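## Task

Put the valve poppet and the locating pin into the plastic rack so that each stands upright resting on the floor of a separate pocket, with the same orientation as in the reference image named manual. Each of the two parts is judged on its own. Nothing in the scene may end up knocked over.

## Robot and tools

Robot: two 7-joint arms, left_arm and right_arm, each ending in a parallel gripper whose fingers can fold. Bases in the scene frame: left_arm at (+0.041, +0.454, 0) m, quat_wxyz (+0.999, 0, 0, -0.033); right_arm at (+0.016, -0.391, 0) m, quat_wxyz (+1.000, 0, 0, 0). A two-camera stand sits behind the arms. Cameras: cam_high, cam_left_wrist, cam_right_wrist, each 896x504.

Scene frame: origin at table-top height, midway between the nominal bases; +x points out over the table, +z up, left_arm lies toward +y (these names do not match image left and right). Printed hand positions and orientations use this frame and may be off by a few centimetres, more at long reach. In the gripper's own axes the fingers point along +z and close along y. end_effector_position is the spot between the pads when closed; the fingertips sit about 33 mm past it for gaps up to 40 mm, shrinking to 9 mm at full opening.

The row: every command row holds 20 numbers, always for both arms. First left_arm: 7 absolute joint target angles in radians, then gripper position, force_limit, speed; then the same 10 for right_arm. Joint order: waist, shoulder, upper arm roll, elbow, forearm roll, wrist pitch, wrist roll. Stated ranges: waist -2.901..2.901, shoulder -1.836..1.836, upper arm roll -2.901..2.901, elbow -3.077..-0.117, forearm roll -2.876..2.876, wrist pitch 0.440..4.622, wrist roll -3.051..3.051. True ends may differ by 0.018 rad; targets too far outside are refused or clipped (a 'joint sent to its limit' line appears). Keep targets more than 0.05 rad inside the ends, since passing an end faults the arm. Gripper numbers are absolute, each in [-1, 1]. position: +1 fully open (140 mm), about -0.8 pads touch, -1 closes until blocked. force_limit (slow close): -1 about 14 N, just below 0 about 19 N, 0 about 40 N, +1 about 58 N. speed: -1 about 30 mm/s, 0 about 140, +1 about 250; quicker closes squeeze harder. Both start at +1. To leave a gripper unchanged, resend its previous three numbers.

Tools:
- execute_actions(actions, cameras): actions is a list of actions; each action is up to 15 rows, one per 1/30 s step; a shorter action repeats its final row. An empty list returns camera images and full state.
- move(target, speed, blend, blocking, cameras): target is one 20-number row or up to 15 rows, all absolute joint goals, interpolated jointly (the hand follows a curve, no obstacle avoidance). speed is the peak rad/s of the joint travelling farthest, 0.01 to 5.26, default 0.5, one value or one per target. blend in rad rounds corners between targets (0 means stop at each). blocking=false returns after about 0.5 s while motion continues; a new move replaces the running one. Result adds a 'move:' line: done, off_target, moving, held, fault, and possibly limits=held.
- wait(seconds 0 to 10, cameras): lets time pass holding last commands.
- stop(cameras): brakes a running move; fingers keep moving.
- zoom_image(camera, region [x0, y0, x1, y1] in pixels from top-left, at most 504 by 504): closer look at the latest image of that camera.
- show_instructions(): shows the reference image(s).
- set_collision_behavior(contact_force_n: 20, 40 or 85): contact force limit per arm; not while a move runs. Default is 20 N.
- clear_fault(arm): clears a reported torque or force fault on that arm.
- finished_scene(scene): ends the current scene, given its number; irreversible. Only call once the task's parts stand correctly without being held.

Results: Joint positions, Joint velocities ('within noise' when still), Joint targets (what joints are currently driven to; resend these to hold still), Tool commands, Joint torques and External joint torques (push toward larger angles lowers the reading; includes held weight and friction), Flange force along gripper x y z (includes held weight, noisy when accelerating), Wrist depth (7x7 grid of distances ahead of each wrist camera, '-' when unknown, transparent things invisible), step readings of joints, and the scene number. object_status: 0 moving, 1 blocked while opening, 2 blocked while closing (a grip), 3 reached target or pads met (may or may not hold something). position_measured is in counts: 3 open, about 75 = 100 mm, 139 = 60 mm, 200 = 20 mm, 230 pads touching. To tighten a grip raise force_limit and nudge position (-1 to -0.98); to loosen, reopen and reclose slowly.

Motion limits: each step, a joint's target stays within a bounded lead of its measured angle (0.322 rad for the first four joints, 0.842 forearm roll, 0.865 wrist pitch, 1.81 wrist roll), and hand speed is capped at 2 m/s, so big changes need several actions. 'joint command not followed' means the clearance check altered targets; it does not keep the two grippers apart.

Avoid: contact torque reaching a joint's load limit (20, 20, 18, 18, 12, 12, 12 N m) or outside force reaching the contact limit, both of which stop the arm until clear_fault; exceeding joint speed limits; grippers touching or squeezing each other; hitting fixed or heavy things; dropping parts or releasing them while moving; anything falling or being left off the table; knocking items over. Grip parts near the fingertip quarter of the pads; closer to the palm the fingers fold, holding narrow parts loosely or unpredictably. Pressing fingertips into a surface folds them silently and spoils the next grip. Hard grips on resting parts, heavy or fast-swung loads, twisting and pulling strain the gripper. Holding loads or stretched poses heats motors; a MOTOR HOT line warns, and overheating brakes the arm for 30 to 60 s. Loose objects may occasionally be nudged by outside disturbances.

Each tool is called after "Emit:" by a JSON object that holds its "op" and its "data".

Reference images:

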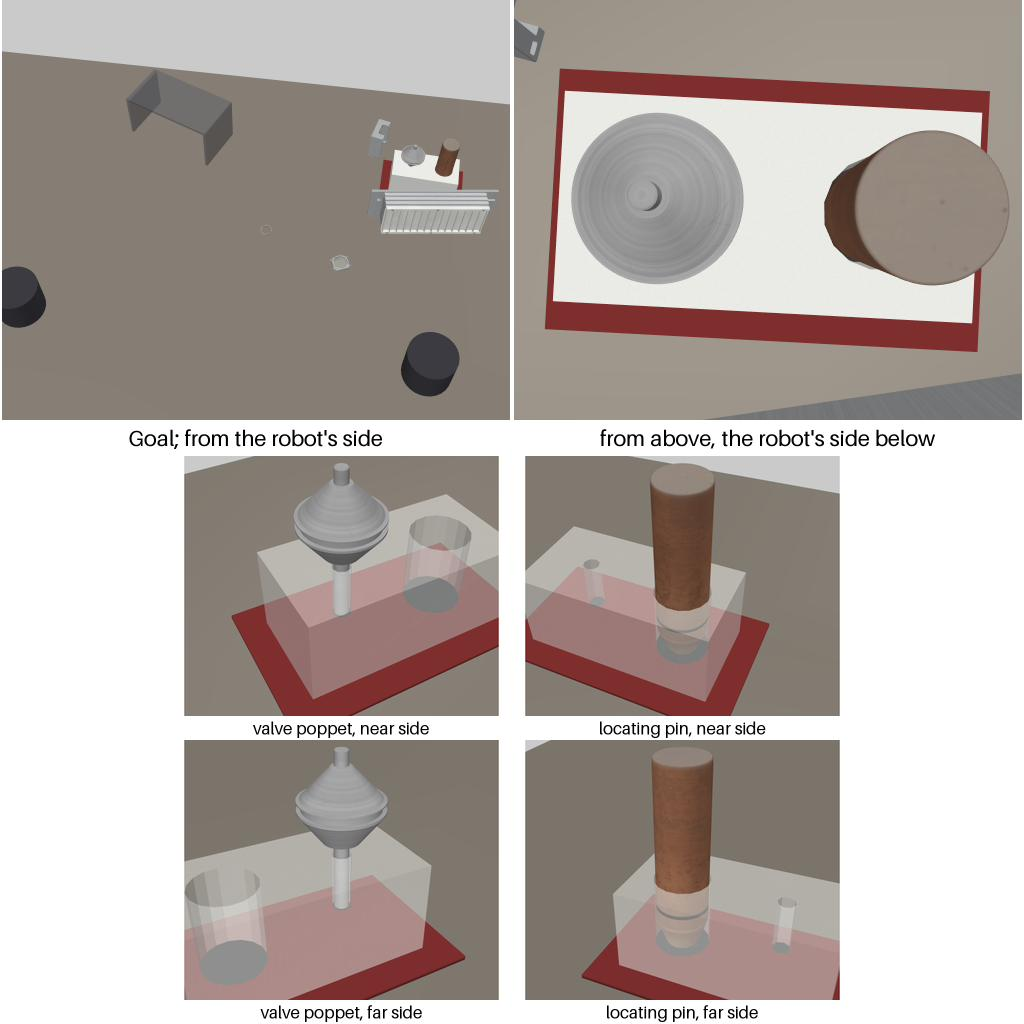

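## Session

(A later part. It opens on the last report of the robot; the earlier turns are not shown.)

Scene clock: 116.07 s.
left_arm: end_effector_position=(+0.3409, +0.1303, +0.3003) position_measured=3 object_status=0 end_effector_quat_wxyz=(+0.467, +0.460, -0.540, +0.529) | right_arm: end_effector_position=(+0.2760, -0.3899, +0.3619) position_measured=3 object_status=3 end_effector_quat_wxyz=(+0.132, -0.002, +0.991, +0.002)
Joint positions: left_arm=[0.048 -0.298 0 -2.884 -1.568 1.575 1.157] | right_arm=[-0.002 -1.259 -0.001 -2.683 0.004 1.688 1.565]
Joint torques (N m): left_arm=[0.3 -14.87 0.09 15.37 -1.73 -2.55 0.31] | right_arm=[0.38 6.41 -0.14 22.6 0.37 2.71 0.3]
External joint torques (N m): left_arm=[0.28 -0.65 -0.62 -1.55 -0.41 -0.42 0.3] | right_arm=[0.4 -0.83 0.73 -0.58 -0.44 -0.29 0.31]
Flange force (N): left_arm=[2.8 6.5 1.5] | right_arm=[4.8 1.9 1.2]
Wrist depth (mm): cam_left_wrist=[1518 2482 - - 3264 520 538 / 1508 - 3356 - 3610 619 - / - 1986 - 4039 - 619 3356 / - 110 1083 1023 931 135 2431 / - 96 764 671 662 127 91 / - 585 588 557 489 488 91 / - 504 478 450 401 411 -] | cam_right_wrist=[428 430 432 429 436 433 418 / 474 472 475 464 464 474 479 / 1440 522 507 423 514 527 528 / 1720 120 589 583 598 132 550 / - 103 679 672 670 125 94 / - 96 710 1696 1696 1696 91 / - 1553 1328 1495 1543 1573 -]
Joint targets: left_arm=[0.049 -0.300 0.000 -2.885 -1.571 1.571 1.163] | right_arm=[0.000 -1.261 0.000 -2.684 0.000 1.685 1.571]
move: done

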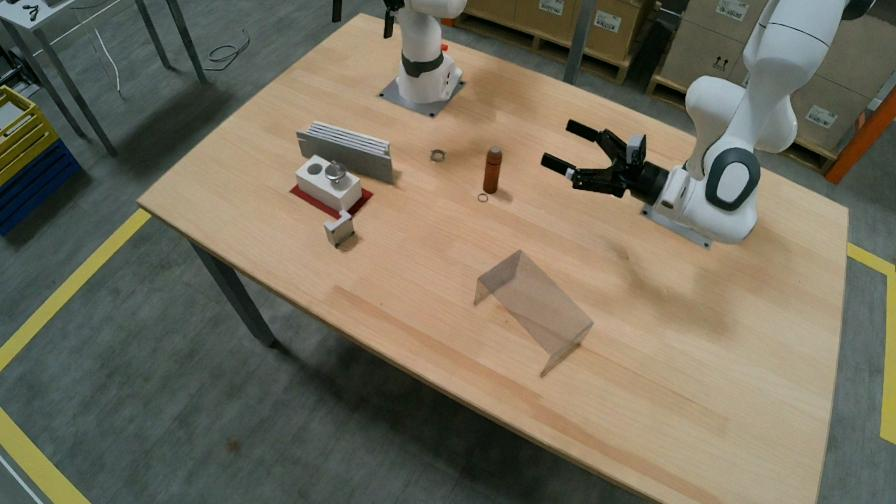

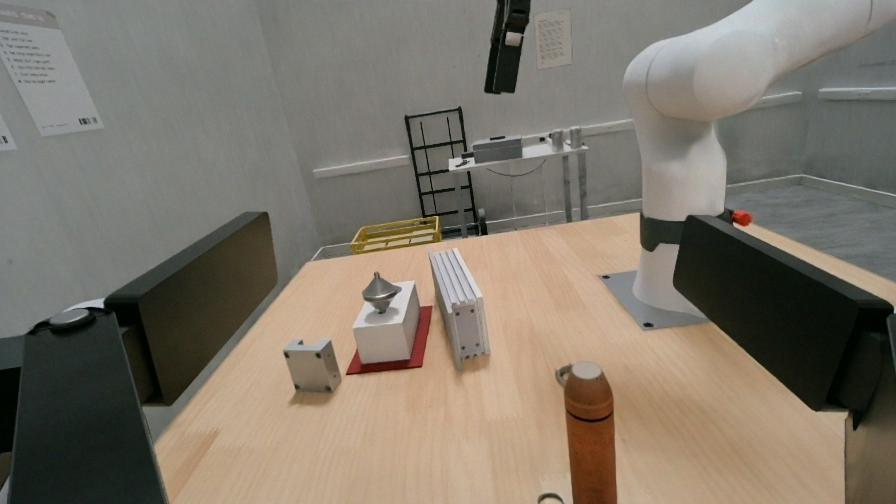

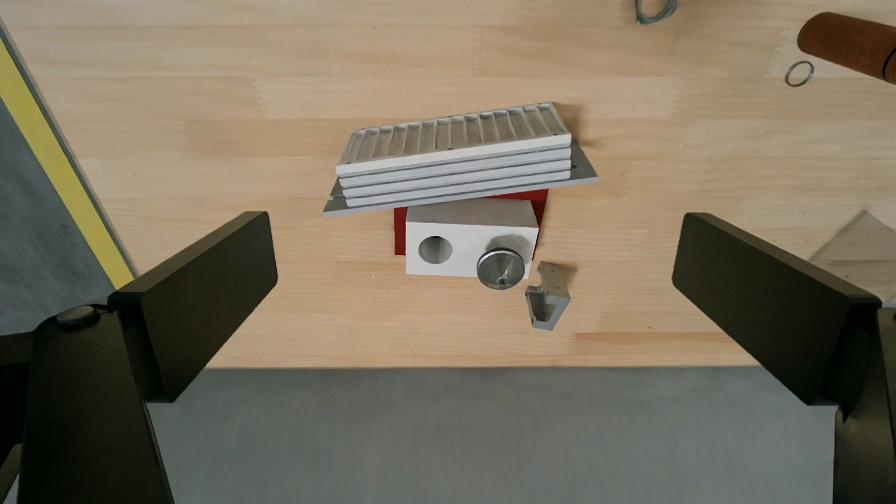

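Emit:
{"op": "move", "data": {"target": [[-0.143,0.4066,0,-2.625,-1.571,1.571,1.46,1,1,0,0.0,-1.2608,0,-2.6841,0,1.6851,1.571,1,1,1]], "speed": 0.6, "cameras": ["cam_left_wrist","cam_high"]}}

Scene clock: 120.83 s.
left_arm: end_effector_position=(+0.3021, +0.0738, +0.1295) position_measured=3 object_status=3 end_effector_quat_wxyz=(+0.550, +0.448, -0.549, +0.442) | right_arm: end_effector_position=(+0.2760, -0.3899, +0.3619) position_measured=3 object_status=3 end_effector_quat_wxyz=(+0.132, -0.002, +0.991, +0.002)
Joint positions: left_arm=[-0.142 0.405 0 -2.627 -1.568 1.575 1.453] | right_arm=[-0.002 -1.259 -0.001 -2.683 0.004 1.688 1.565]
Joint velocities: left_arm=[0 0 0 -0.001 0 0 0.004] | right_arm=[within noise]
Joint torques (N m): left_arm=[-0.7 -27.98 -1.36 7.3 -0.63 -2.88 0.27] | right_arm=[0.38 6.44 -0.14 22.58 0.36 2.7 0.29]
External joint torques (N m): left_arm=[-0.73 0.44 -0.45 -0.35 -0.35 -0.38 0.24] | right_arm=[0.34 -0.75 0.73 -0.72 -0.46 -0.31 0.3]
Flange force (N): left_arm=[-1.5 0.8 2.4] | right_arm=[4.7 1.8 1.5]
Wrist depth (mm): cam_left_wrist=[- - - - 573 - - / - 2942 - 2942 563 3404 2535 / 2269 825 973 747 584 722 2590 / 464 119 495 493 534 135 531 / - 103 372 351 372 135 91 / - 274 287 272 285 285 91 / - 233 232 231 231 231 -] | cam_right_wrist=[428 431 434 433 434 433 420 / 470 474 477 469 468 477 475 / 1467 524 515 425 515 529 533 / 1672 120 586 569 588 131 580 / - 103 672 675 679 125 94 / - 733 1672 2009 1784 1720 91 / - 1504 1563 1543 1533 1553 -]
Joint targets: left_arm=[-0.143 0.407 0.000 -2.625 -1.571 1.571 1.460] | right_arm=[0.000 -1.261 0.000 -2.684 0.000 1.685 1.571]
move: done
Images, in order (width x height): cam_high 896x504, cam_left_wrist 896x504.

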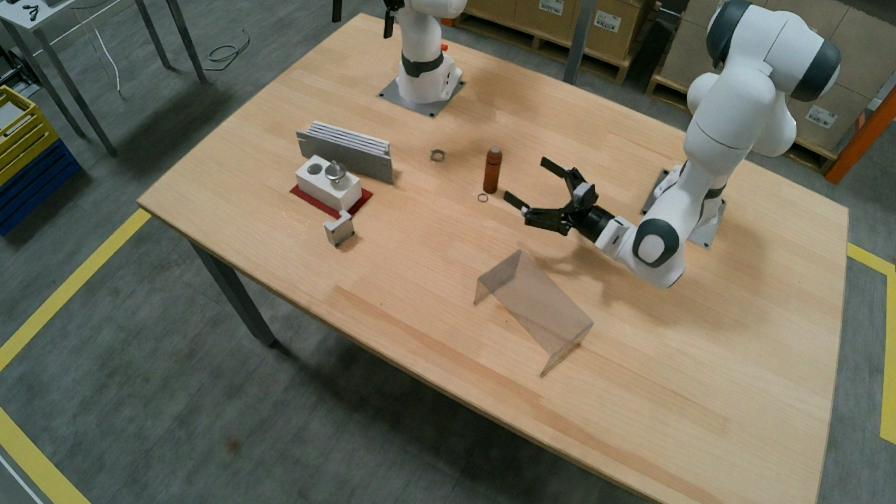

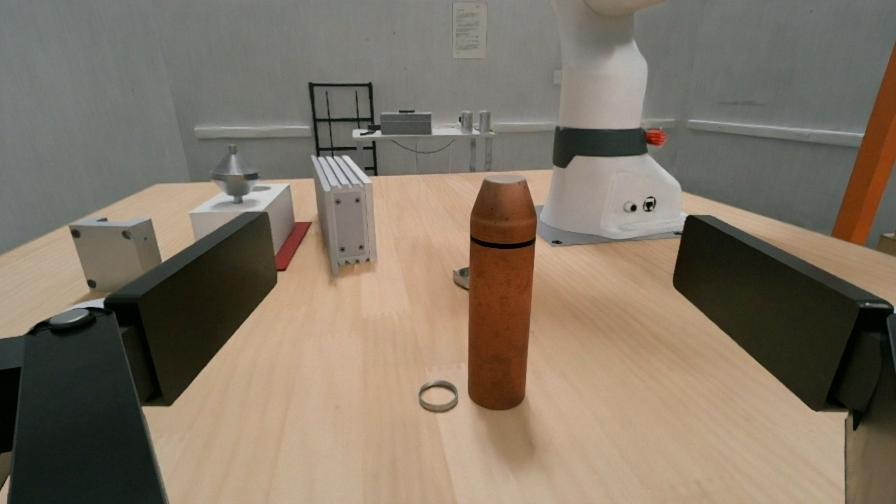

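Emit:
{"op": "set_collision_behavior", "data": {"contact_force_n": 40}}

Emit:
{"op": "move", "data": {"target": [[-0.152,0.577,0,-2.575,-1.571,1.571,1.581,1,0,-1,0.0,-1.2608,0,-2.6841,0,1.6851,1.571,1,1,1],[-0.269,0.6072,0,-2.465,-1.571,1.571,1.501,1,0,-1,0.0,-1.2608,0,-2.6841,0,1.6851,1.571,1,1,1]], "speed": [0.3,0.15], "cameras": ["cam_left_wrist"]}}

Set on each arm: contact force limit 40 N; load limits (N m) waist: 35, shoulder: 35, upper arm roll: 32, elbow: 30, forearm roll: 12, wrist pitch: 12, wrist roll: 12.

Scene clock: 125.97 s.
left_arm: end_effector_position=(+0.2792, +0.0347, +0.0795) position_measured=3 object_status=3 end_effector_quat_wxyz=(+0.574, +0.408, -0.579, +0.411) | right_arm: end_effector_position=(+0.2760, -0.3899, +0.3619) position_measured=3 object_status=3 end_effector_quat_wxyz=(+0.132, -0.002, +0.991, +0.002)
Joint positions: left_arm=[-0.268 0.606 0 -2.467 -1.568 1.574 1.509] | right_arm=[-0.002 -1.259 -0.001 -2.683 0.004 1.688 1.565]
Joint velocities: left_arm=[0 0.001 0 -0.001 0.001 0.002 -0.006] | right_arm=[within noise]
Joint torques (N m): left_arm=[-0.75 -32.24 -1.74 6.39 -0.51 -2.85 -0.26] | right_arm=[0.39 6.4 -0.17 22.63 0.37 2.71 0.3]
External joint torques (N m): left_arm=[-0.7 0.39 -0.34 -0.25 -0.34 -0.34 -0.29] | right_arm=[0.38 -0.79 0.69 -0.61 -0.44 -0.29 0.31]
Flange force (N): left_arm=[-0.4 -0.2 1.8] | right_arm=[4.7 1.7 1.3]
Wrist depth (mm): cam_left_wrist=[- 3055 - - 520 3177 1655 / - 3095 1969 174 542 2562 1568 / 540 452 543 183 550 573 1666 / 405 110 368 197 387 135 378 / - 103 276 210 271 135 91 / - 203 211 209 208 208 91 / - 173 171 171 169 169 156] | cam_right_wrist=[432 429 434 429 432 434 417 / 472 472 474 465 464 474 475 / 1476 527 507 425 518 527 529 / 1696 120 588 531 598 131 579 / - 103 674 672 677 125 94 / - 1696 1708 1812 714 1684 91 / - 1467 1627 1605 1476 1605 -]
Joint targets: left_arm=[-0.269 0.607 0.000 -2.465 -1.571 1.571 1.501] | right_arm=[0.000 -1.261 0.000 -2.684 0.000 1.685 1.571]
move: done
Images, in order (width x height): cam_left_wrist 896x504.

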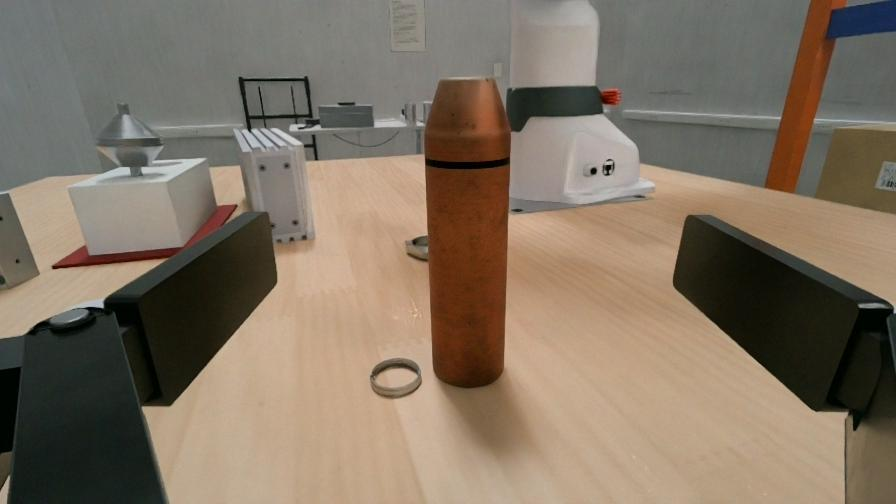

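Emit:
{"op": "move", "data": {"target": [[-0.366,0.638,0,-2.373,-1.571,1.571,1.438,1,0,-1,0.0,-1.2608,0,-2.6841,0,1.6851,1.571,1,1,1]], "speed": 0.15, "cameras": ["cam_left_wrist"]}}

Scene clock: 130.40 s.
left_arm: end_effector_position=(+0.2691, -0.0009, +0.0796) position_measured=3 object_status=3 end_effector_quat_wxyz=(+0.594, +0.380, -0.598, +0.382) | right_arm: end_effector_position=(+0.2760, -0.3899, +0.3619) position_measured=3 object_status=3 end_effector_quat_wxyz=(+0.132, -0.002, +0.991, +0.002)
Joint positions: left_arm=[-0.365 0.637 0 -2.375 -1.568 1.574 1.445] | right_arm=[-0.002 -1.259 -0.001 -2.683 0.004 1.688 1.565]
Joint velocities: left_arm=[0.001 0 0.001 0.001 -0.001 0.001 -0.005] | right_arm=[within noise]
Joint torques (N m): left_arm=[-0.72 -34.35 -1.73 7.78 -0.68 -2.82 -0.11] | right_arm=[0.39 6.42 -0.19 22.59 0.38 2.72 0.29]
External joint torques (N m): left_arm=[-0.74 0.65 -0.33 -0.37 -0.36 -0.32 -0.14] | right_arm=[0.38 -0.81 0.65 -0.68 -0.44 -0.29 0.29]
Flange force (N): left_arm=[-1.2 0.1 1.7] | right_arm=[4.8 1.6 1.5]
Wrist depth (mm): cam_left_wrist=[- 3453 3309 494 484 1778 1610 / 338 2979 2109 139 517 2837 1752 / 340 372 629 143 530 1862 1666 / - 110 400 152 390 135 381 / - 103 278 164 273 135 91 / - 204 213 180 210 208 91 / - 173 172 171 170 170 158] | cam_right_wrist=[427 432 430 432 434 431 420 / 473 469 474 468 464 474 476 / 1467 519 506 423 522 527 514 / 1661 120 592 576 586 132 578 / - 103 670 672 681 126 94 / - 1638 1661 1708 1708 1708 91 / - 1543 1584 1458 1533 1513 -]
Joint targets: left_arm=[-0.366 0.638 0.000 -2.373 -1.571 1.571 1.438] | right_arm=[0.000 -1.261 0.000 -2.684 0.000 1.685 1.571]
move: done
Images, in order (width x height): cam_left_wrist 896x504.

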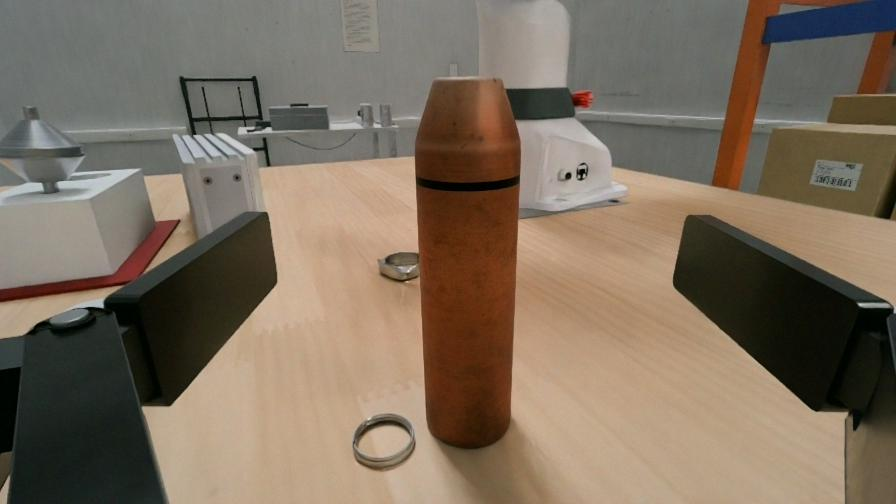

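Emit:
{"op": "move", "data": {"target": [[-0.347,0.632,0,-2.391,-1.571,1.571,1.445,1,0,-1,0.0,-1.2608,0,-2.6841,0,1.6851,1.571,1,1,1],[-0.347,0.632,0,-2.391,-1.571,1.571,1.445,-1,0,-1,0.0,-1.2608,0,-2.6841,0,1.6851,1.571,1,1,1]], "speed": 0.15, "cameras": ["cam_left_wrist"]}}

Scene clock: 135.57 s.
left_arm: end_effector_position=(+0.2724, +0.0055, +0.0788) position_measured=176 object_status=0 end_effector_quat_wxyz=(+0.592, +0.390, -0.591, +0.384) | right_arm: end_effector_position=(+0.2760, -0.3899, +0.3619) position_measured=3 object_status=3 end_effector_quat_wxyz=(+0.132, -0.002, +0.991, +0.002)
Joint positions: left_arm=[-0.347 0.633 0 -2.389 -1.57 1.574 1.444] | right_arm=[-0.002 -1.259 -0.001 -2.683 0.004 1.688 1.565]
Joint torques (N m): left_arm=[-0.44 -34.67 -2.15 6.69 -0.14 -3.1 0.1] | right_arm=[0.38 6.38 -0.19 22.58 0.38 2.72 0.27]
External joint torques (N m): left_arm=[-0.53 -0.06 -0.79 -1.22 0.17 -0.55 0.07] | right_arm=[0.38 -0.86 0.66 -0.62 -0.44 -0.28 0.27]
Flange force (N): left_arm=[2.2 3.5 0.7] | right_arm=[4.9 1.6 1.3]
Wrist depth (mm): cam_left_wrist=[2677 2906 3556 - 496 2508 1599 / 337 - 2562 146 526 2871 1819 / 362 364 614 150 540 1847 1678 / 343 367 396 158 167 390 391 / 277 79 84 168 91 85 272 / - 67 67 184 - 71 68 / - 64 - 170 - - 65] | cam_right_wrist=[429 432 433 429 432 431 419 / 474 474 473 463 469 474 477 / 1449 524 501 425 516 526 535 / 1672 120 595 527 593 132 541 / - 103 675 675 675 125 94 / - 1696 1627 1563 1733 1720 90 / - 1523 1523 1543 1563 1533 -]
Joint targets: left_arm=[-0.347 0.632 0.000 -2.391 -1.571 1.571 1.445] | right_arm=[0.000 -1.261 0.000 -2.684 0.000 1.685 1.571]
move: done
Images, in order (width x height): cam_left_wrist 896x504.

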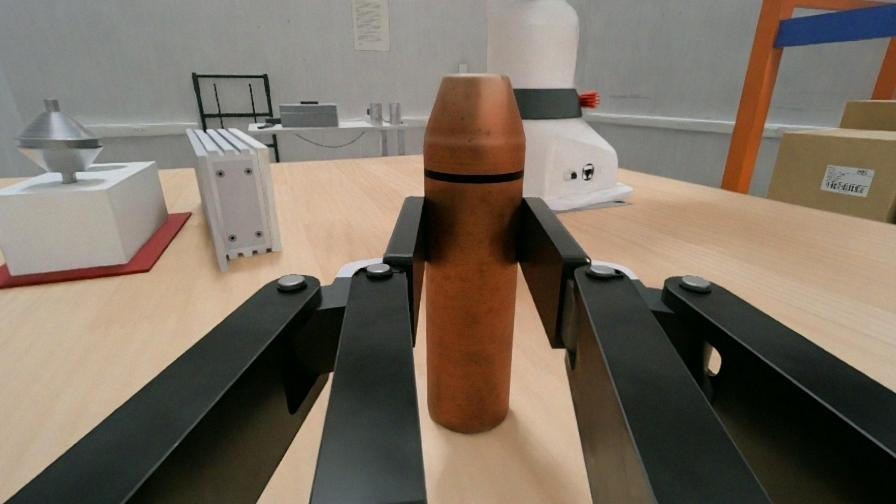

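Emit:
{"op": "move", "data": {"target": [[-0.347,0.5505,0,-2.44,-1.571,1.571,1.42,-1,0,-1,0.0,-1.2608,0,-2.6841,0,1.6851,1.571,1,1,1]], "speed": 0.08, "cameras": ["cam_left_wrist"]}}

Scene clock: 138.00 s.
left_arm: end_effector_position=(+0.2696, +0.0104, +0.0922) position_measured=176 object_status=2 end_effector_quat_wxyz=(+0.584, +0.395, -0.598, +0.382) | right_arm: end_effector_position=(+0.2760, -0.3899, +0.3619) position_measured=3 object_status=3 end_effector_quat_wxyz=(+0.132, -0.002, +0.991, +0.002)
Joint positions: left_arm=[-0.347 0.561 0.003 -2.442 -1.57 1.596 1.427] | right_arm=[-0.002 -1.259 -0.001 -2.683 0.004 1.688 1.565]
Joint velocities: left_arm=[-0.001 0 0 0 0.002 0 -0.007] | right_arm=[within noise]
Joint torques (N m): left_arm=[-0.2 -38.49 -3.55 8.94 -0.98 -6.81 -0.2] | right_arm=[0.42 6.35 -0.14 22.61 0.37 2.73 0.25]
External joint torques (N m): left_arm=[-0.25 -5.12 -2.37 0.55 -0.63 -4.32 -0.23] | right_arm=[0.45 -0.86 0.76 -0.64 -0.44 -0.28 0.25]
Flange force (N): left_arm=[15.9 3.5 0.0] | right_arm=[4.9 1.9 1.4]
Wrist depth (mm): cam_left_wrist=[- - 2383 505 492 3016 1643 / - 3356 2383 146 520 1953 1678 / 357 - 627 150 542 599 1643 / - 389 415 158 168 412 407 / 299 79 84 168 91 85 292 / - 67 67 184 - 71 68 / - 64 - 186 - - 65] | cam_right_wrist=[430 426 430 431 435 432 417 / 469 474 475 466 471 474 474 / 1467 524 502 425 520 529 535 / 1649 120 588 590 589 132 580 / - 103 675 675 675 126 94 / - 733 1627 1594 1684 - 91 / - 1458 1504 1672 1563 1485 -]
Joint targets: left_arm=[-0.347 0.550 0.000 -2.440 -1.571 1.571 1.420] | right_arm=[0.000 -1.261 0.000 -2.684 0.000 1.685 1.571]
move: off_target (left_arm); left_arm: the wrist pitch is farthest, 0.025 rad from its target
Images, in order (width x height): cam_left_wrist 896x504.

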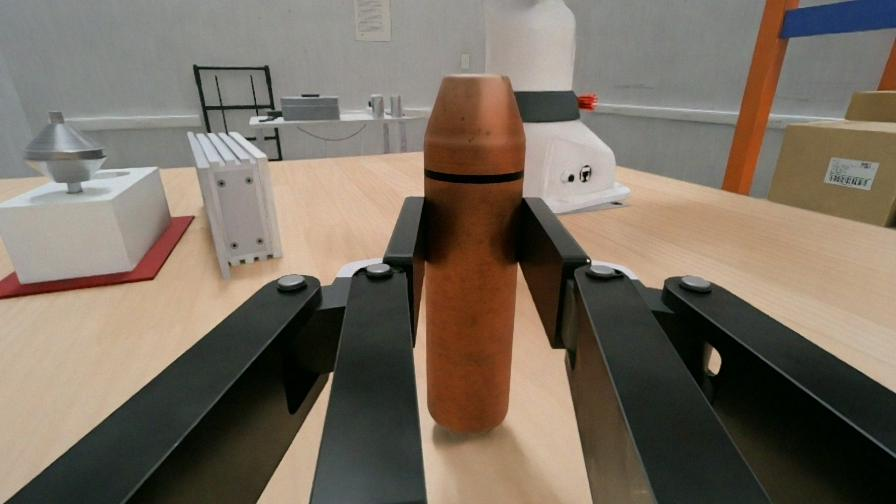

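Emit:
{"op": "move", "data": {"target": [[-0.347,0.055,0,-2.606,-1.571,1.552,1.101,-1,0,-1,0.0,-1.2608,0,-2.6841,0,1.6851,1.571,1,1,1],[-0.347,0.055,0,-2.606,-1.571,1.552,-2.04,-1,0,-1,0.7,-0.9,0,-2.6841,0,1.7851,1.374,1,0,-1]], "speed": [0.3,0.8], "cameras": ["all"]}}

Scene clock: 147.40 s.
left_arm: end_effector_position=(+0.2714, +0.0073, +0.2548) position_measured=176 object_status=2 end_effector_quat_wxyz=(+0.387, +0.595, +0.389, -0.587) | right_arm: end_effector_position=(+0.2326, -0.2070, +0.2755) position_measured=3 object_status=3 end_effector_quat_wxyz=(+0.000, -0.430, +0.903, +0.002)
Joint positions: left_arm=[-0.347 0.065 0.002 -2.61 -1.567 1.581 -2.034] | right_arm=[0.698 -0.901 -0.001 -2.683 0.004 1.782 1.38]
Joint torques (N m): left_arm=[-0.19 -30.19 -1.29 17.11 -2.61 -6.52 -0.31] | right_arm=[0.43 -1.65 -0.04 24.19 0.35 2.5 -0.2]
External joint torques (N m): left_arm=[-0.2 -4.85 -1.14 1.79 -1.46 -4.23 -0.28] | right_arm=[0.44 0.59 0.67 -0.28 -0.43 0.07 -0.2]
Flange force (N): left_arm=[-14.2 -5.1 -0.4] | right_arm=[-2.0 0.3 0.9]
Wrist depth (mm): cam_left_wrist=[1847 2457 503 504 1891 2942 2739 / 1702 3016 3610 146 - 3135 3016 / 2269 2090 533 150 357 - - / 2407 3356 - 158 134 3356 2906 / 2431 - 84 168 90 85 - / - 67 67 182 - 71 68 / - 64 - 433 - - 65] | cam_right_wrist=[288 359 365 365 367 365 366 / 296 306 389 388 389 389 388 / 350 321 405 410 412 411 412 / 326 120 437 440 440 132 432 / - 103 467 466 468 125 94 / - 498 507 502 504 515 91 / - 546 543 543 530 547 -]
Joint targets: left_arm=[-0.347 0.055 0.000 -2.606 -1.571 1.552 -2.040] | right_arm=[0.700 -0.900 0.000 -2.684 0.000 1.785 1.374]
move: off_target (left_arm); left_arm: the wrist pitch is farthest, 0.029 rad from its target

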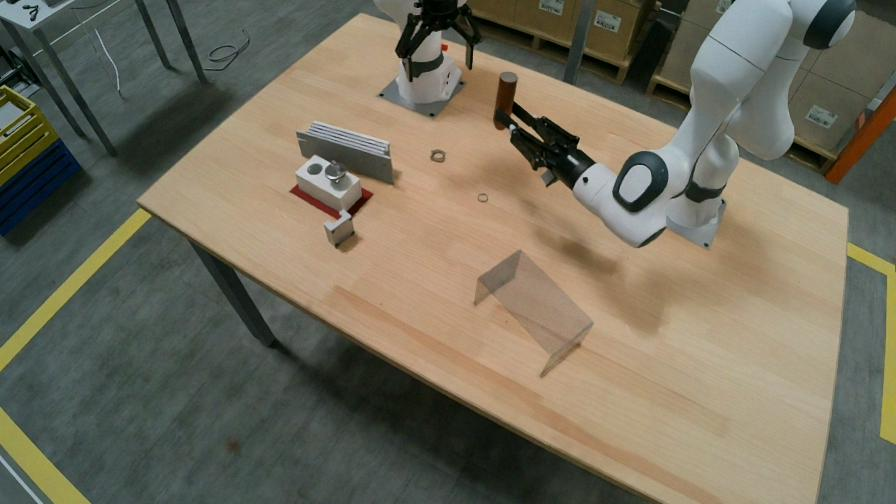

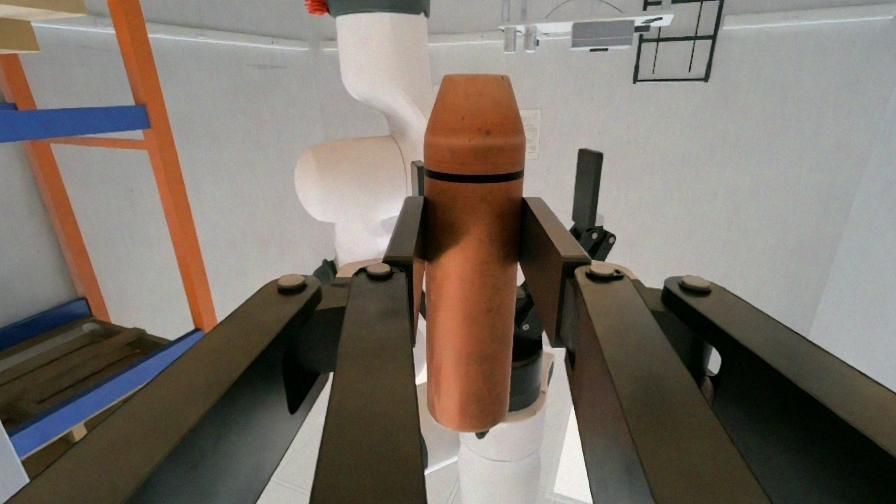

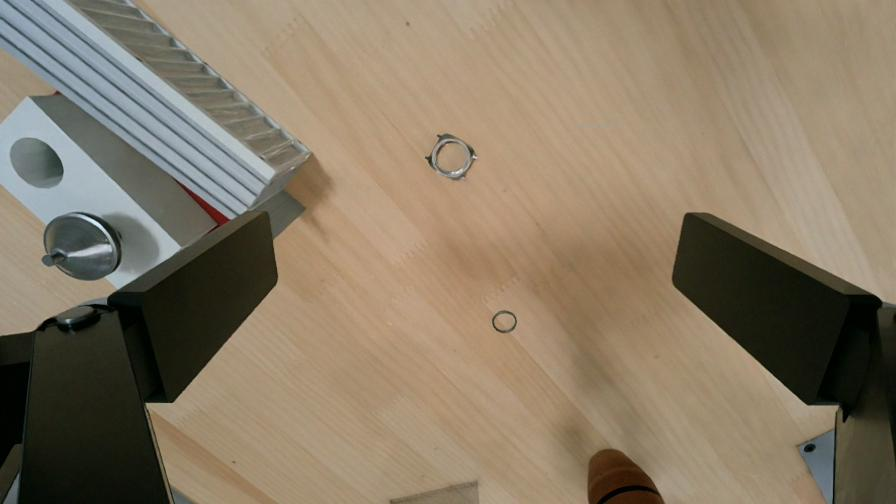

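Emit:
{"op": "move", "data": {"target": [[-0.347,0.055,0,-2.606,-1.571,1.552,-2.04,-1,0,-1,0.7,-0.45,0,-1.9442,0,1.55,1.403,1,0,-1],[-0.347,0.055,0,-2.606,-1.571,1.552,-2.04,-1,0,-1,0.995,-0.3178,0,-1.9442,0,1.6264,1.403,0.175,0,-1]], "speed": 0.6, "blend": [0.15,0], "cameras": ["all"]}}

Scene clock: 153.10 s.
left_arm: end_effector_position=(+0.2714, +0.0073, +0.2548) position_measured=176 object_status=2 end_effector_quat_wxyz=(+0.387, +0.595, +0.389, -0.587) | right_arm: end_effector_position=(+0.2621, -0.0092, +0.4001) position_measured=107 object_status=0 end_effector_quat_wxyz=(-0.003, -0.551, +0.834, +0.001)
Joint positions: left_arm=[-0.347 0.065 0.002 -2.61 -1.567 1.581 -2.034] | right_arm=[0.993 -0.317 0.001 -1.946 0.004 1.624 1.397]
Joint torques (N m): left_arm=[-0.21 -30.21 -1.32 17.14 -2.59 -6.51 -0.27] | right_arm=[0.43 -19.71 -0.27 24.28 0.47 2.47 0.31]
External joint torques (N m): left_arm=[-0.22 -4.95 -1.17 1.92 -1.46 -4.23 -0.24] | right_arm=[0.46 0.98 0.05 0.21 -0.33 0.04 0.31]
Flange force (N): left_arm=[-14.3 -5.0 -0.3] | right_arm=[-3.7 0.2 -1.0]
Wrist depth (mm): cam_left_wrist=[2248 3055 490 521 2072 - 2739 / 2019 1462 3610 146 - 2906 - / 2508 - 538 150 - 3135 2803 / 2562 3095 - 158 134 3610 - / 2336 - 84 168 90 85 2457 / - 67 67 183 - 71 68 / - 64 - - - - 65] | cam_right_wrist=[466 476 479 480 476 479 477 / 502 504 508 507 507 508 508 / 533 537 534 185 540 539 536 / 580 568 122 286 169 569 578 / - 84 106 317 307 84 88 / - 66 66 322 661 - 71 / - - 718 321 716 - -]
Joint targets: left_arm=[-0.347 0.055 0.000 -2.606 -1.571 1.552 -2.040] | right_arm=[0.995 -0.318 0.000 -1.944 0.000 1.626 1.403]
move: off_target (left_arm); blend cut to 0.1475 rad at target 1; left_arm: the wrist pitch is farthest, 0.029 rad from its target

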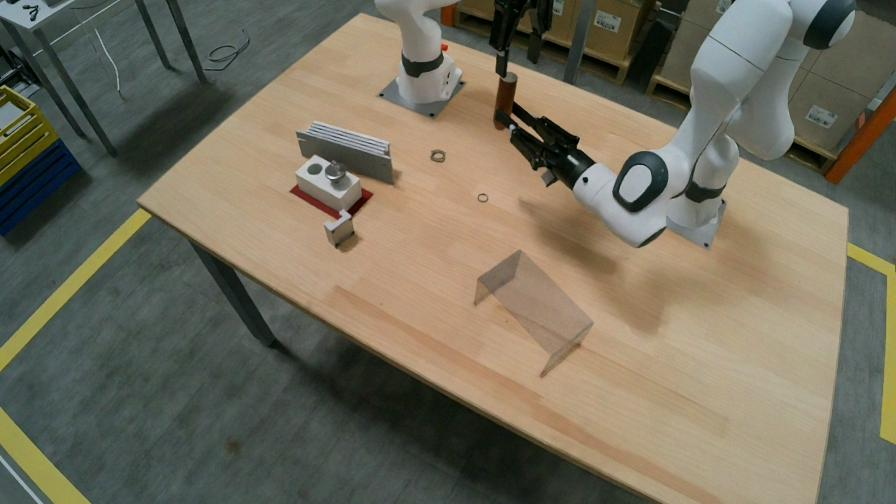

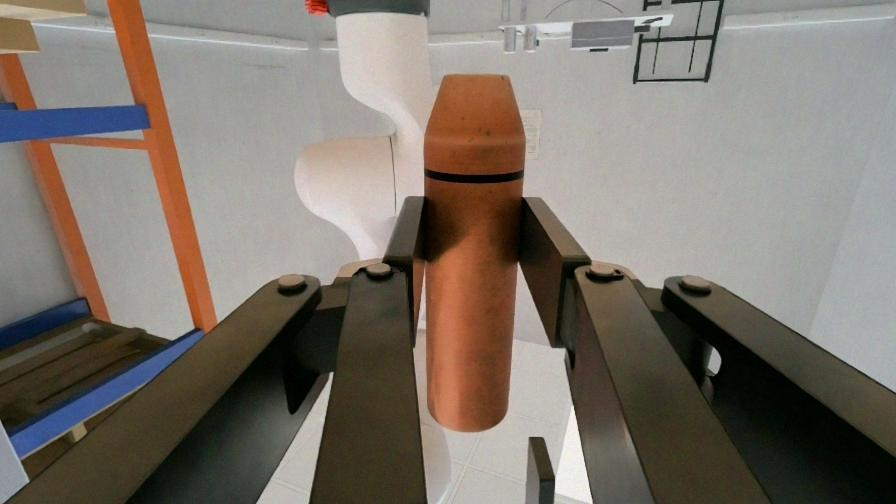

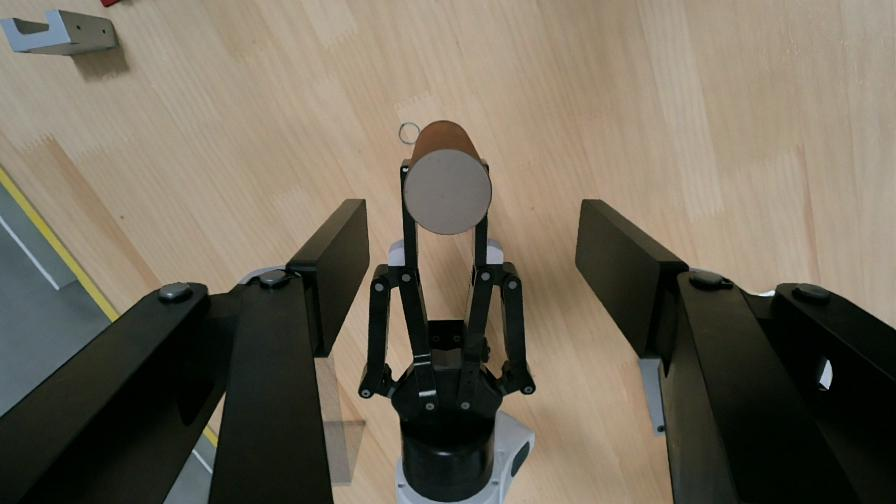

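Emit:
{"op": "move", "data": {"target": [[-0.347,0.055,0,-2.606,-1.571,1.552,-2.04,-1,0,-1,0.9709,-0.3307,0,-1.9563,0,1.6256,1.379,0.175,0,-1],[-0.347,0.055,0,-2.606,-1.571,1.552,-2.04,-1,0,-1,0.9709,-0.3446,0,-2.0843,0,1.7397,1.379,0.175,0,-1]], "speed": 0.15, "cameras": ["all"]}}

Emit:
{"op": "zoom_image", "data": {"camera": "cam_high", "region": [420, 20, 620, 200]}}

Scene clock: 156.50 s.
left_arm: end_effector_position=(+0.2714, +0.0073, +0.2548) position_measured=176 object_status=2 end_effector_quat_wxyz=(+0.387, +0.595, +0.389, -0.587) | right_arm: end_effector_position=(+0.2682, -0.0176, +0.3561) position_measured=107 object_status=3 end_effector_quat_wxyz=(-0.002, -0.547, +0.837, +0.001)
Joint positions: left_arm=[-0.347 0.065 0.002 -2.61 -1.567 1.581 -2.034] | right_arm=[0.972 -0.343 0.001 -2.083 0.004 1.736 1.385]
Joint velocities: left_arm=[within noise] | right_arm=[-0.001 0 0 0 0 0.004 -0.001]
Joint torques (N m): left_arm=[-0.29 -30.19 -1.31 17.18 -2.6 -6.51 -0.22] | right_arm=[-0.52 -19.8 0.01 23.81 0.45 2.36 -0.21]
External joint torques (N m): left_arm=[-0.28 -4.97 -1.15 1.97 -1.46 -4.23 -0.19] | right_arm=[-0.55 0.41 0.29 -0.63 -0.34 -0.06 -0.21]
Flange force (N): left_arm=[-14.2 -4.9 -0.2] | right_arm=[0.6 -0.5 1.5]
Wrist depth (mm): cam_left_wrist=[1739 2871 3453 517 2186 2677 - / 1666 1765 2942 146 - - - / 2407 - 547 150 - - 3220 / 2313 2906 - 158 120 - - / 2383 - 84 168 90 85 - / - 67 67 183 - 71 68 / - 64 - 580 - - 65] | cam_right_wrist=[428 440 439 443 440 440 442 / 466 466 463 465 465 468 466 / 492 493 493 167 491 495 494 / 523 523 131 148 148 519 526 / - 84 106 251 250 83 88 / - 66 255 266 590 - 71 / - - 619 283 361 - -]
Joint targets: left_arm=[-0.347 0.055 0.000 -2.606 -1.571 1.552 -2.040] | right_arm=[0.971 -0.345 0.000 -2.084 0.000 1.740 1.379]
move: off_target (left_arm); left_arm: the wrist pitch is farthest, 0.029 rad from its target

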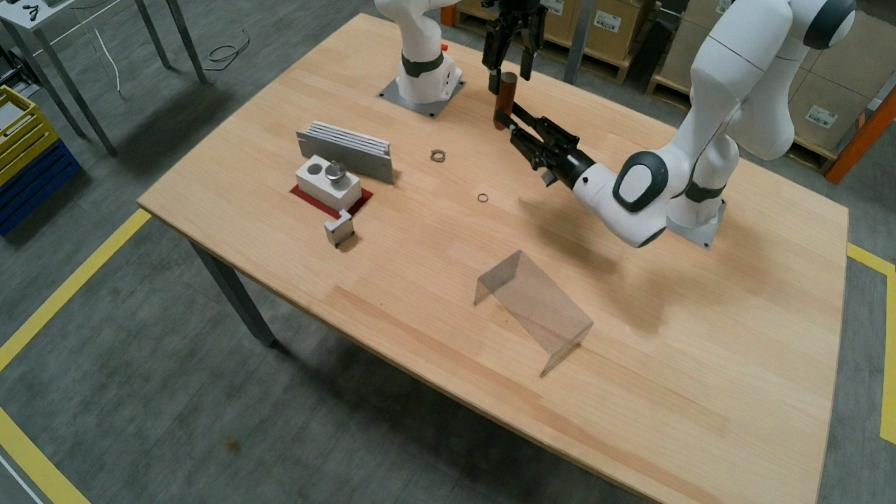

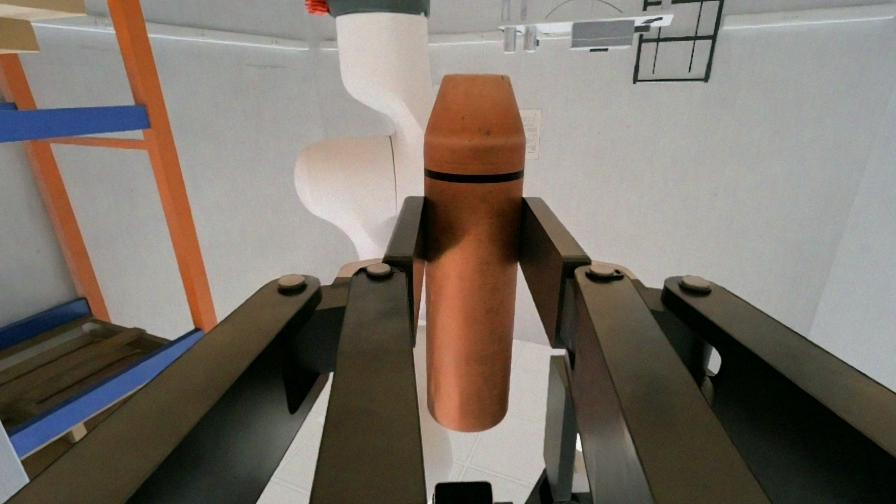

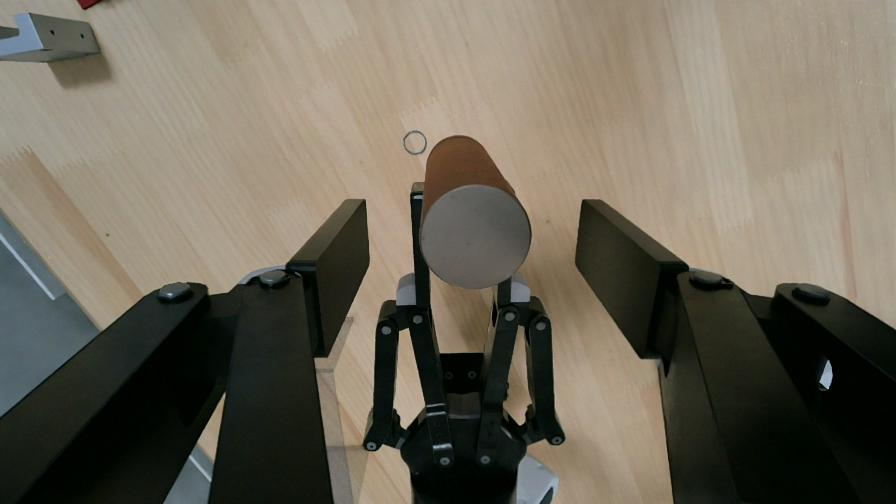

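Scaled by 2.520 from the camera's 896x504 image, which has a finer 1280x720 frame.

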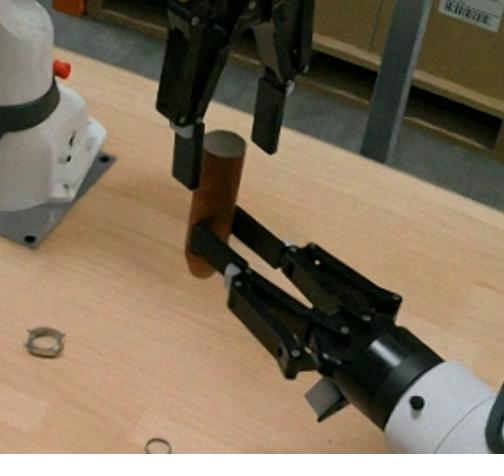

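Emit:
{"op": "move", "data": {"target": [[-0.347,0.055,0,-2.606,-1.571,1.552,-2.04,-1,0,-1,0.9709,-0.3446,0,-2.0843,0,1.7397,1.379,-1,0,-1]], "speed": 0.15, "cameras": ["cam_right_wrist"]}}

Emit:
{"op": "wait", "data": {"seconds": 0.5}}

Scene clock: 159.17 s.
left_arm: end_effector_position=(+0.2710, +0.0074, +0.2546) position_measured=176 object_status=2 end_effector_quat_wxyz=(+0.385, +0.595, +0.390, -0.588) | right_arm: end_effector_position=(+0.2687, -0.0176, +0.3562) position_measured=175 object_status=0 end_effector_quat_wxyz=(-0.002, -0.547, +0.837, +0.001)
Joint positions: left_arm=[-0.347 0.065 0.001 -2.611 -1.566 1.581 -2.037] | right_arm=[0.972 -0.343 0 -2.083 0.003 1.737 1.385]
Joint torques (N m): left_arm=[-0.16 -30.18 -1.16 17.37 -2.7 -6.51 -0.23] | right_arm=[-0.35 -19.68 0.05 23.95 0.62 2.47 -0.18]
External joint torques (N m): left_arm=[-0.15 -4.95 -0.99 2.13 -1.57 -4.22 -0.2] | right_arm=[-0.18 0.48 0.56 -0.48 -0.15 0.04 -0.18]
Flange force (N): left_arm=[-14.1 -4.4 -0.4] | right_arm=[-0.1 0.1 1.3]
Wrist depth (mm): cam_left_wrist=[2248 1568 486 499 2837 - 2383 / 2072 3055 3556 146 - - - / 2336 2979 543 150 - - - / 2508 3016 - 158 120 - 3016 / 2457 - 84 168 91 85 2562 / - 67 67 182 - 71 67 / - 64 - 228 - - 65] | cam_right_wrist=[430 442 440 440 440 440 440 / 463 465 467 465 467 470 466 / 497 495 496 160 493 495 498 / 528 528 513 146 136 528 529 / 1359 74 83 245 84 89 560 / - 64 66 267 - - 66 / - 65 - 283 - - 64]
Joint targets: left_arm=[-0.347 0.055 0.000 -2.606 -1.571 1.552 -2.040] | right_arm=[0.971 -0.345 0.000 -2.084 0.000 1.740 1.379]
move: off_target (left_arm); left_arm: the wrist pitch is farthest, 0.029 rad from its target
Images, in order (width x height): cam_right_wrist 896x504.

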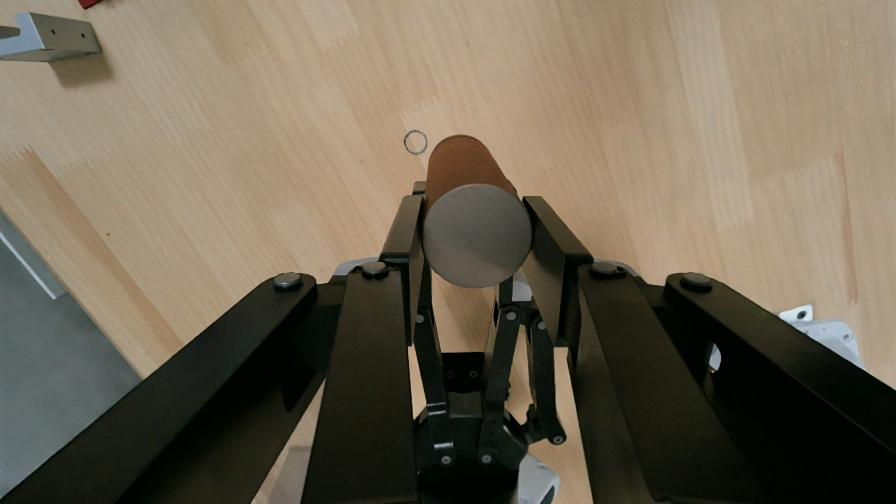

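Scene clock: 159.67 s.
left_arm: end_effector_position=(+0.2710, +0.0074, +0.2546) position_measured=176 object_status=2 end_effector_quat_wxyz=(+0.385, +0.595, +0.390, -0.588) | right_arm: end_effector_position=(+0.2687, -0.0177, +0.3562) position_measured=175 object_status=2 end_effector_quat_wxyz=(-0.002, -0.547, +0.837, +0.001)
Joint positions: left_arm=[-0.347 0.065 0.001 -2.611 -1.566 1.581 -2.037] | right_arm=[0.972 -0.343 0 -2.083 0.003 1.737 1.385]
Joint torques (N m): left_arm=[-0.06 -30.25 -1.17 17.45 -2.71 -6.49 -0.12] | right_arm=[-0.33 -19.71 0.08 23.94 0.62 2.46 -0.19]
External joint torques (N m): left_arm=[-0.06 -5.04 -1.01 2.27 -1.59 -4.2 -0.09] | right_arm=[-0.33 0.45 0.38 -0.51 -0.17 0.03 -0.19]
Flange force (N): left_arm=[-14.0 -4.3 -0.4] | right_arm=[0.1 -0.2 1.4]
Wrist depth (mm): cam_left_wrist=[2109 2535 511 537 2128 3095 2906 / 1702 2457 526 146 - 2942 - / 2482 1792 547 150 - - - / 2186 3356 588 158 120 - - / 2508 79 84 168 91 85 - / - 67 67 183 - 71 67 / - 64 - 228 - - 65] | cam_right_wrist=[429 440 440 440 441 440 443 / 465 469 463 466 467 465 466 / 492 496 495 160 494 495 496 / 523 523 507 146 136 528 529 / 1359 74 83 247 83 89 552 / - 64 66 266 - - 66 / - 65 - 283 - - 64]
Joint targets: left_arm=[-0.347 0.055 0.000 -2.606 -1.571 1.552 -2.040] | right_arm=[0.971 -0.345 0.000 -2.084 0.000 1.740 1.379]
Tool commands: left_gripper/position=-1.0 left_gripper/force_limit=+0.0 left_gripper/speed=-1.0 right_gripper/position=-1.0 right_gripper/force_limit=+0.0 right_gripper/speed=-1.0
wait: 0.50 s; at rest by 0.17 s

Emit:
{"op": "move", "data": {"target": [[-0.347,0.055,0,-2.606,-1.571,1.552,-2.04,0.175,0,-1,0.9709,-0.3446,0,-2.0843,0,1.7397,1.379,-1,0,-1],[-0.269,0.033,0,-2.655,-1.571,1.571,-2.04,0.175,0,-1,0.9709,-0.3446,0,-2.0843,0,1.7397,1.379,-1,0,-1],[-0.152,-0.13,0,-2.861,-1.571,1.571,-2.04,0.175,0,-1,0.9709,-0.3446,0,-2.0843,0,1.7397,1.379,-1,0,-1]], "speed": [0.15,0.15,0.3], "cameras": ["all"]}}

Scene clock: 164.10 s.
left_arm: end_effector_position=(+0.2692, +0.0766, +0.2576) position_measured=107 object_status=3 end_effector_quat_wxyz=(+0.426, +0.539, +0.456, -0.565) | right_arm: end_effector_position=(+0.2667, -0.0207, +0.3477) position_measured=175 object_status=2 end_effector_quat_wxyz=(-0.011, -0.547, +0.837, -0.003)
Joint positions: left_arm=[-0.153 -0.128 0 -2.859 -1.568 1.567 -2.037] | right_arm=[0.972 -0.336 0 -2.094 0.003 1.736 1.385]
Joint torques (N m): left_arm=[0.7 -17.72 -0.2 12.61 -1.37 -2.37 -0.15] | right_arm=[-0.34 -24.52 0.07 29.81 0.62 3.14 -0.2]
External joint torques (N m): left_arm=[0.7 -0.31 -0.51 -1.46 -0.36 0 -0.11] | right_arm=[-0.37 -4.09 0.34 5.34 -0.17 0.75 -0.2]
Flange force (N): left_arm=[-2.4 -5.2 0.9] | right_arm=[-2.5 -0.7 -11.8]
Wrist depth (mm): cam_left_wrist=[2291 - 535 1937 2942 2739 - / 1702 - 565 212 - - - / 2227 - 581 226 - 4413 - / 2407 - 121 237 147 102 - / 2535 84 109 259 131 91 85 / - 66 587 270 288 - 73 / - - 553 296 320 - 69] | cam_right_wrist=[424 431 432 437 436 434 438 / 455 455 458 457 459 458 461 / 478 483 481 166 487 489 484 / 514 514 500 146 136 514 514 / 546 74 84 533 83 89 540 / - 64 66 571 - - 66 / - 65 - 278 - - -]
Joint targets: left_arm=[-0.152 -0.130 0.000 -2.861 -1.571 1.571 -2.040] | right_arm=[0.971 -0.345 0.000 -2.084 0.000 1.740 1.379]
move: done

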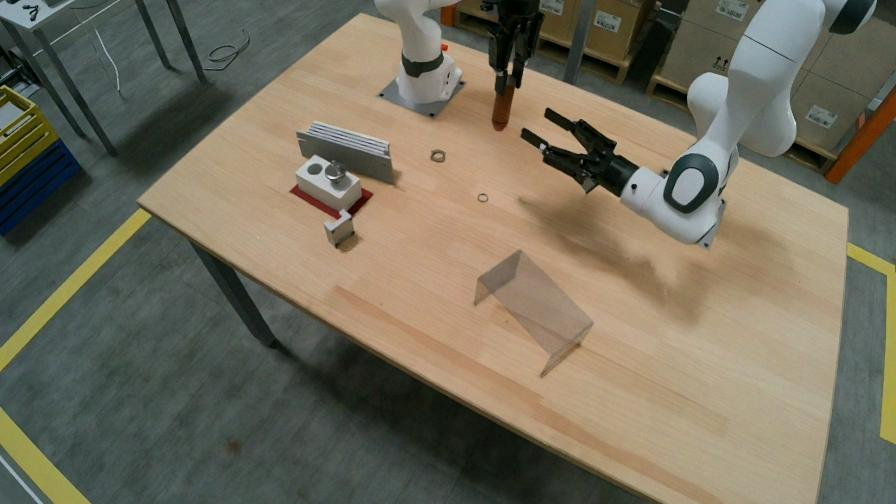

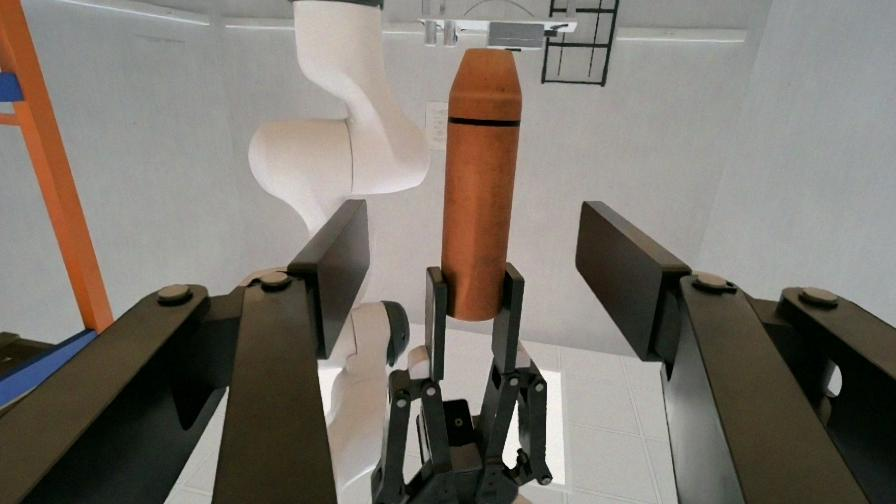

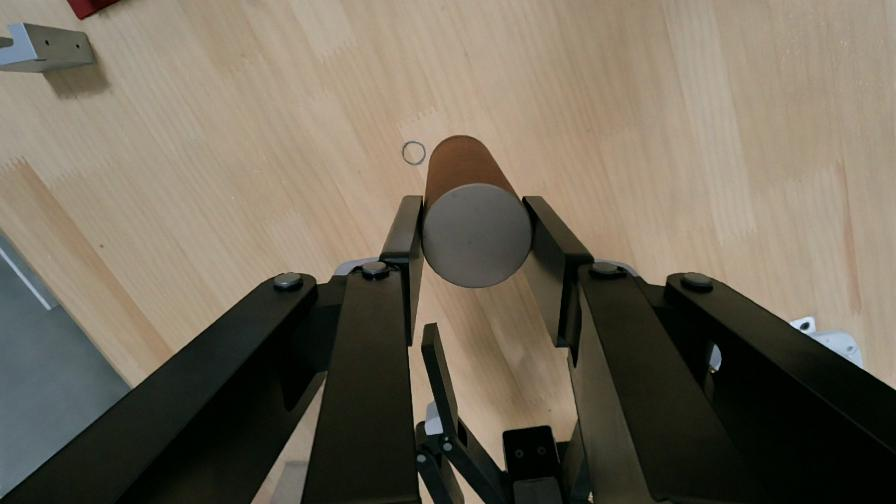

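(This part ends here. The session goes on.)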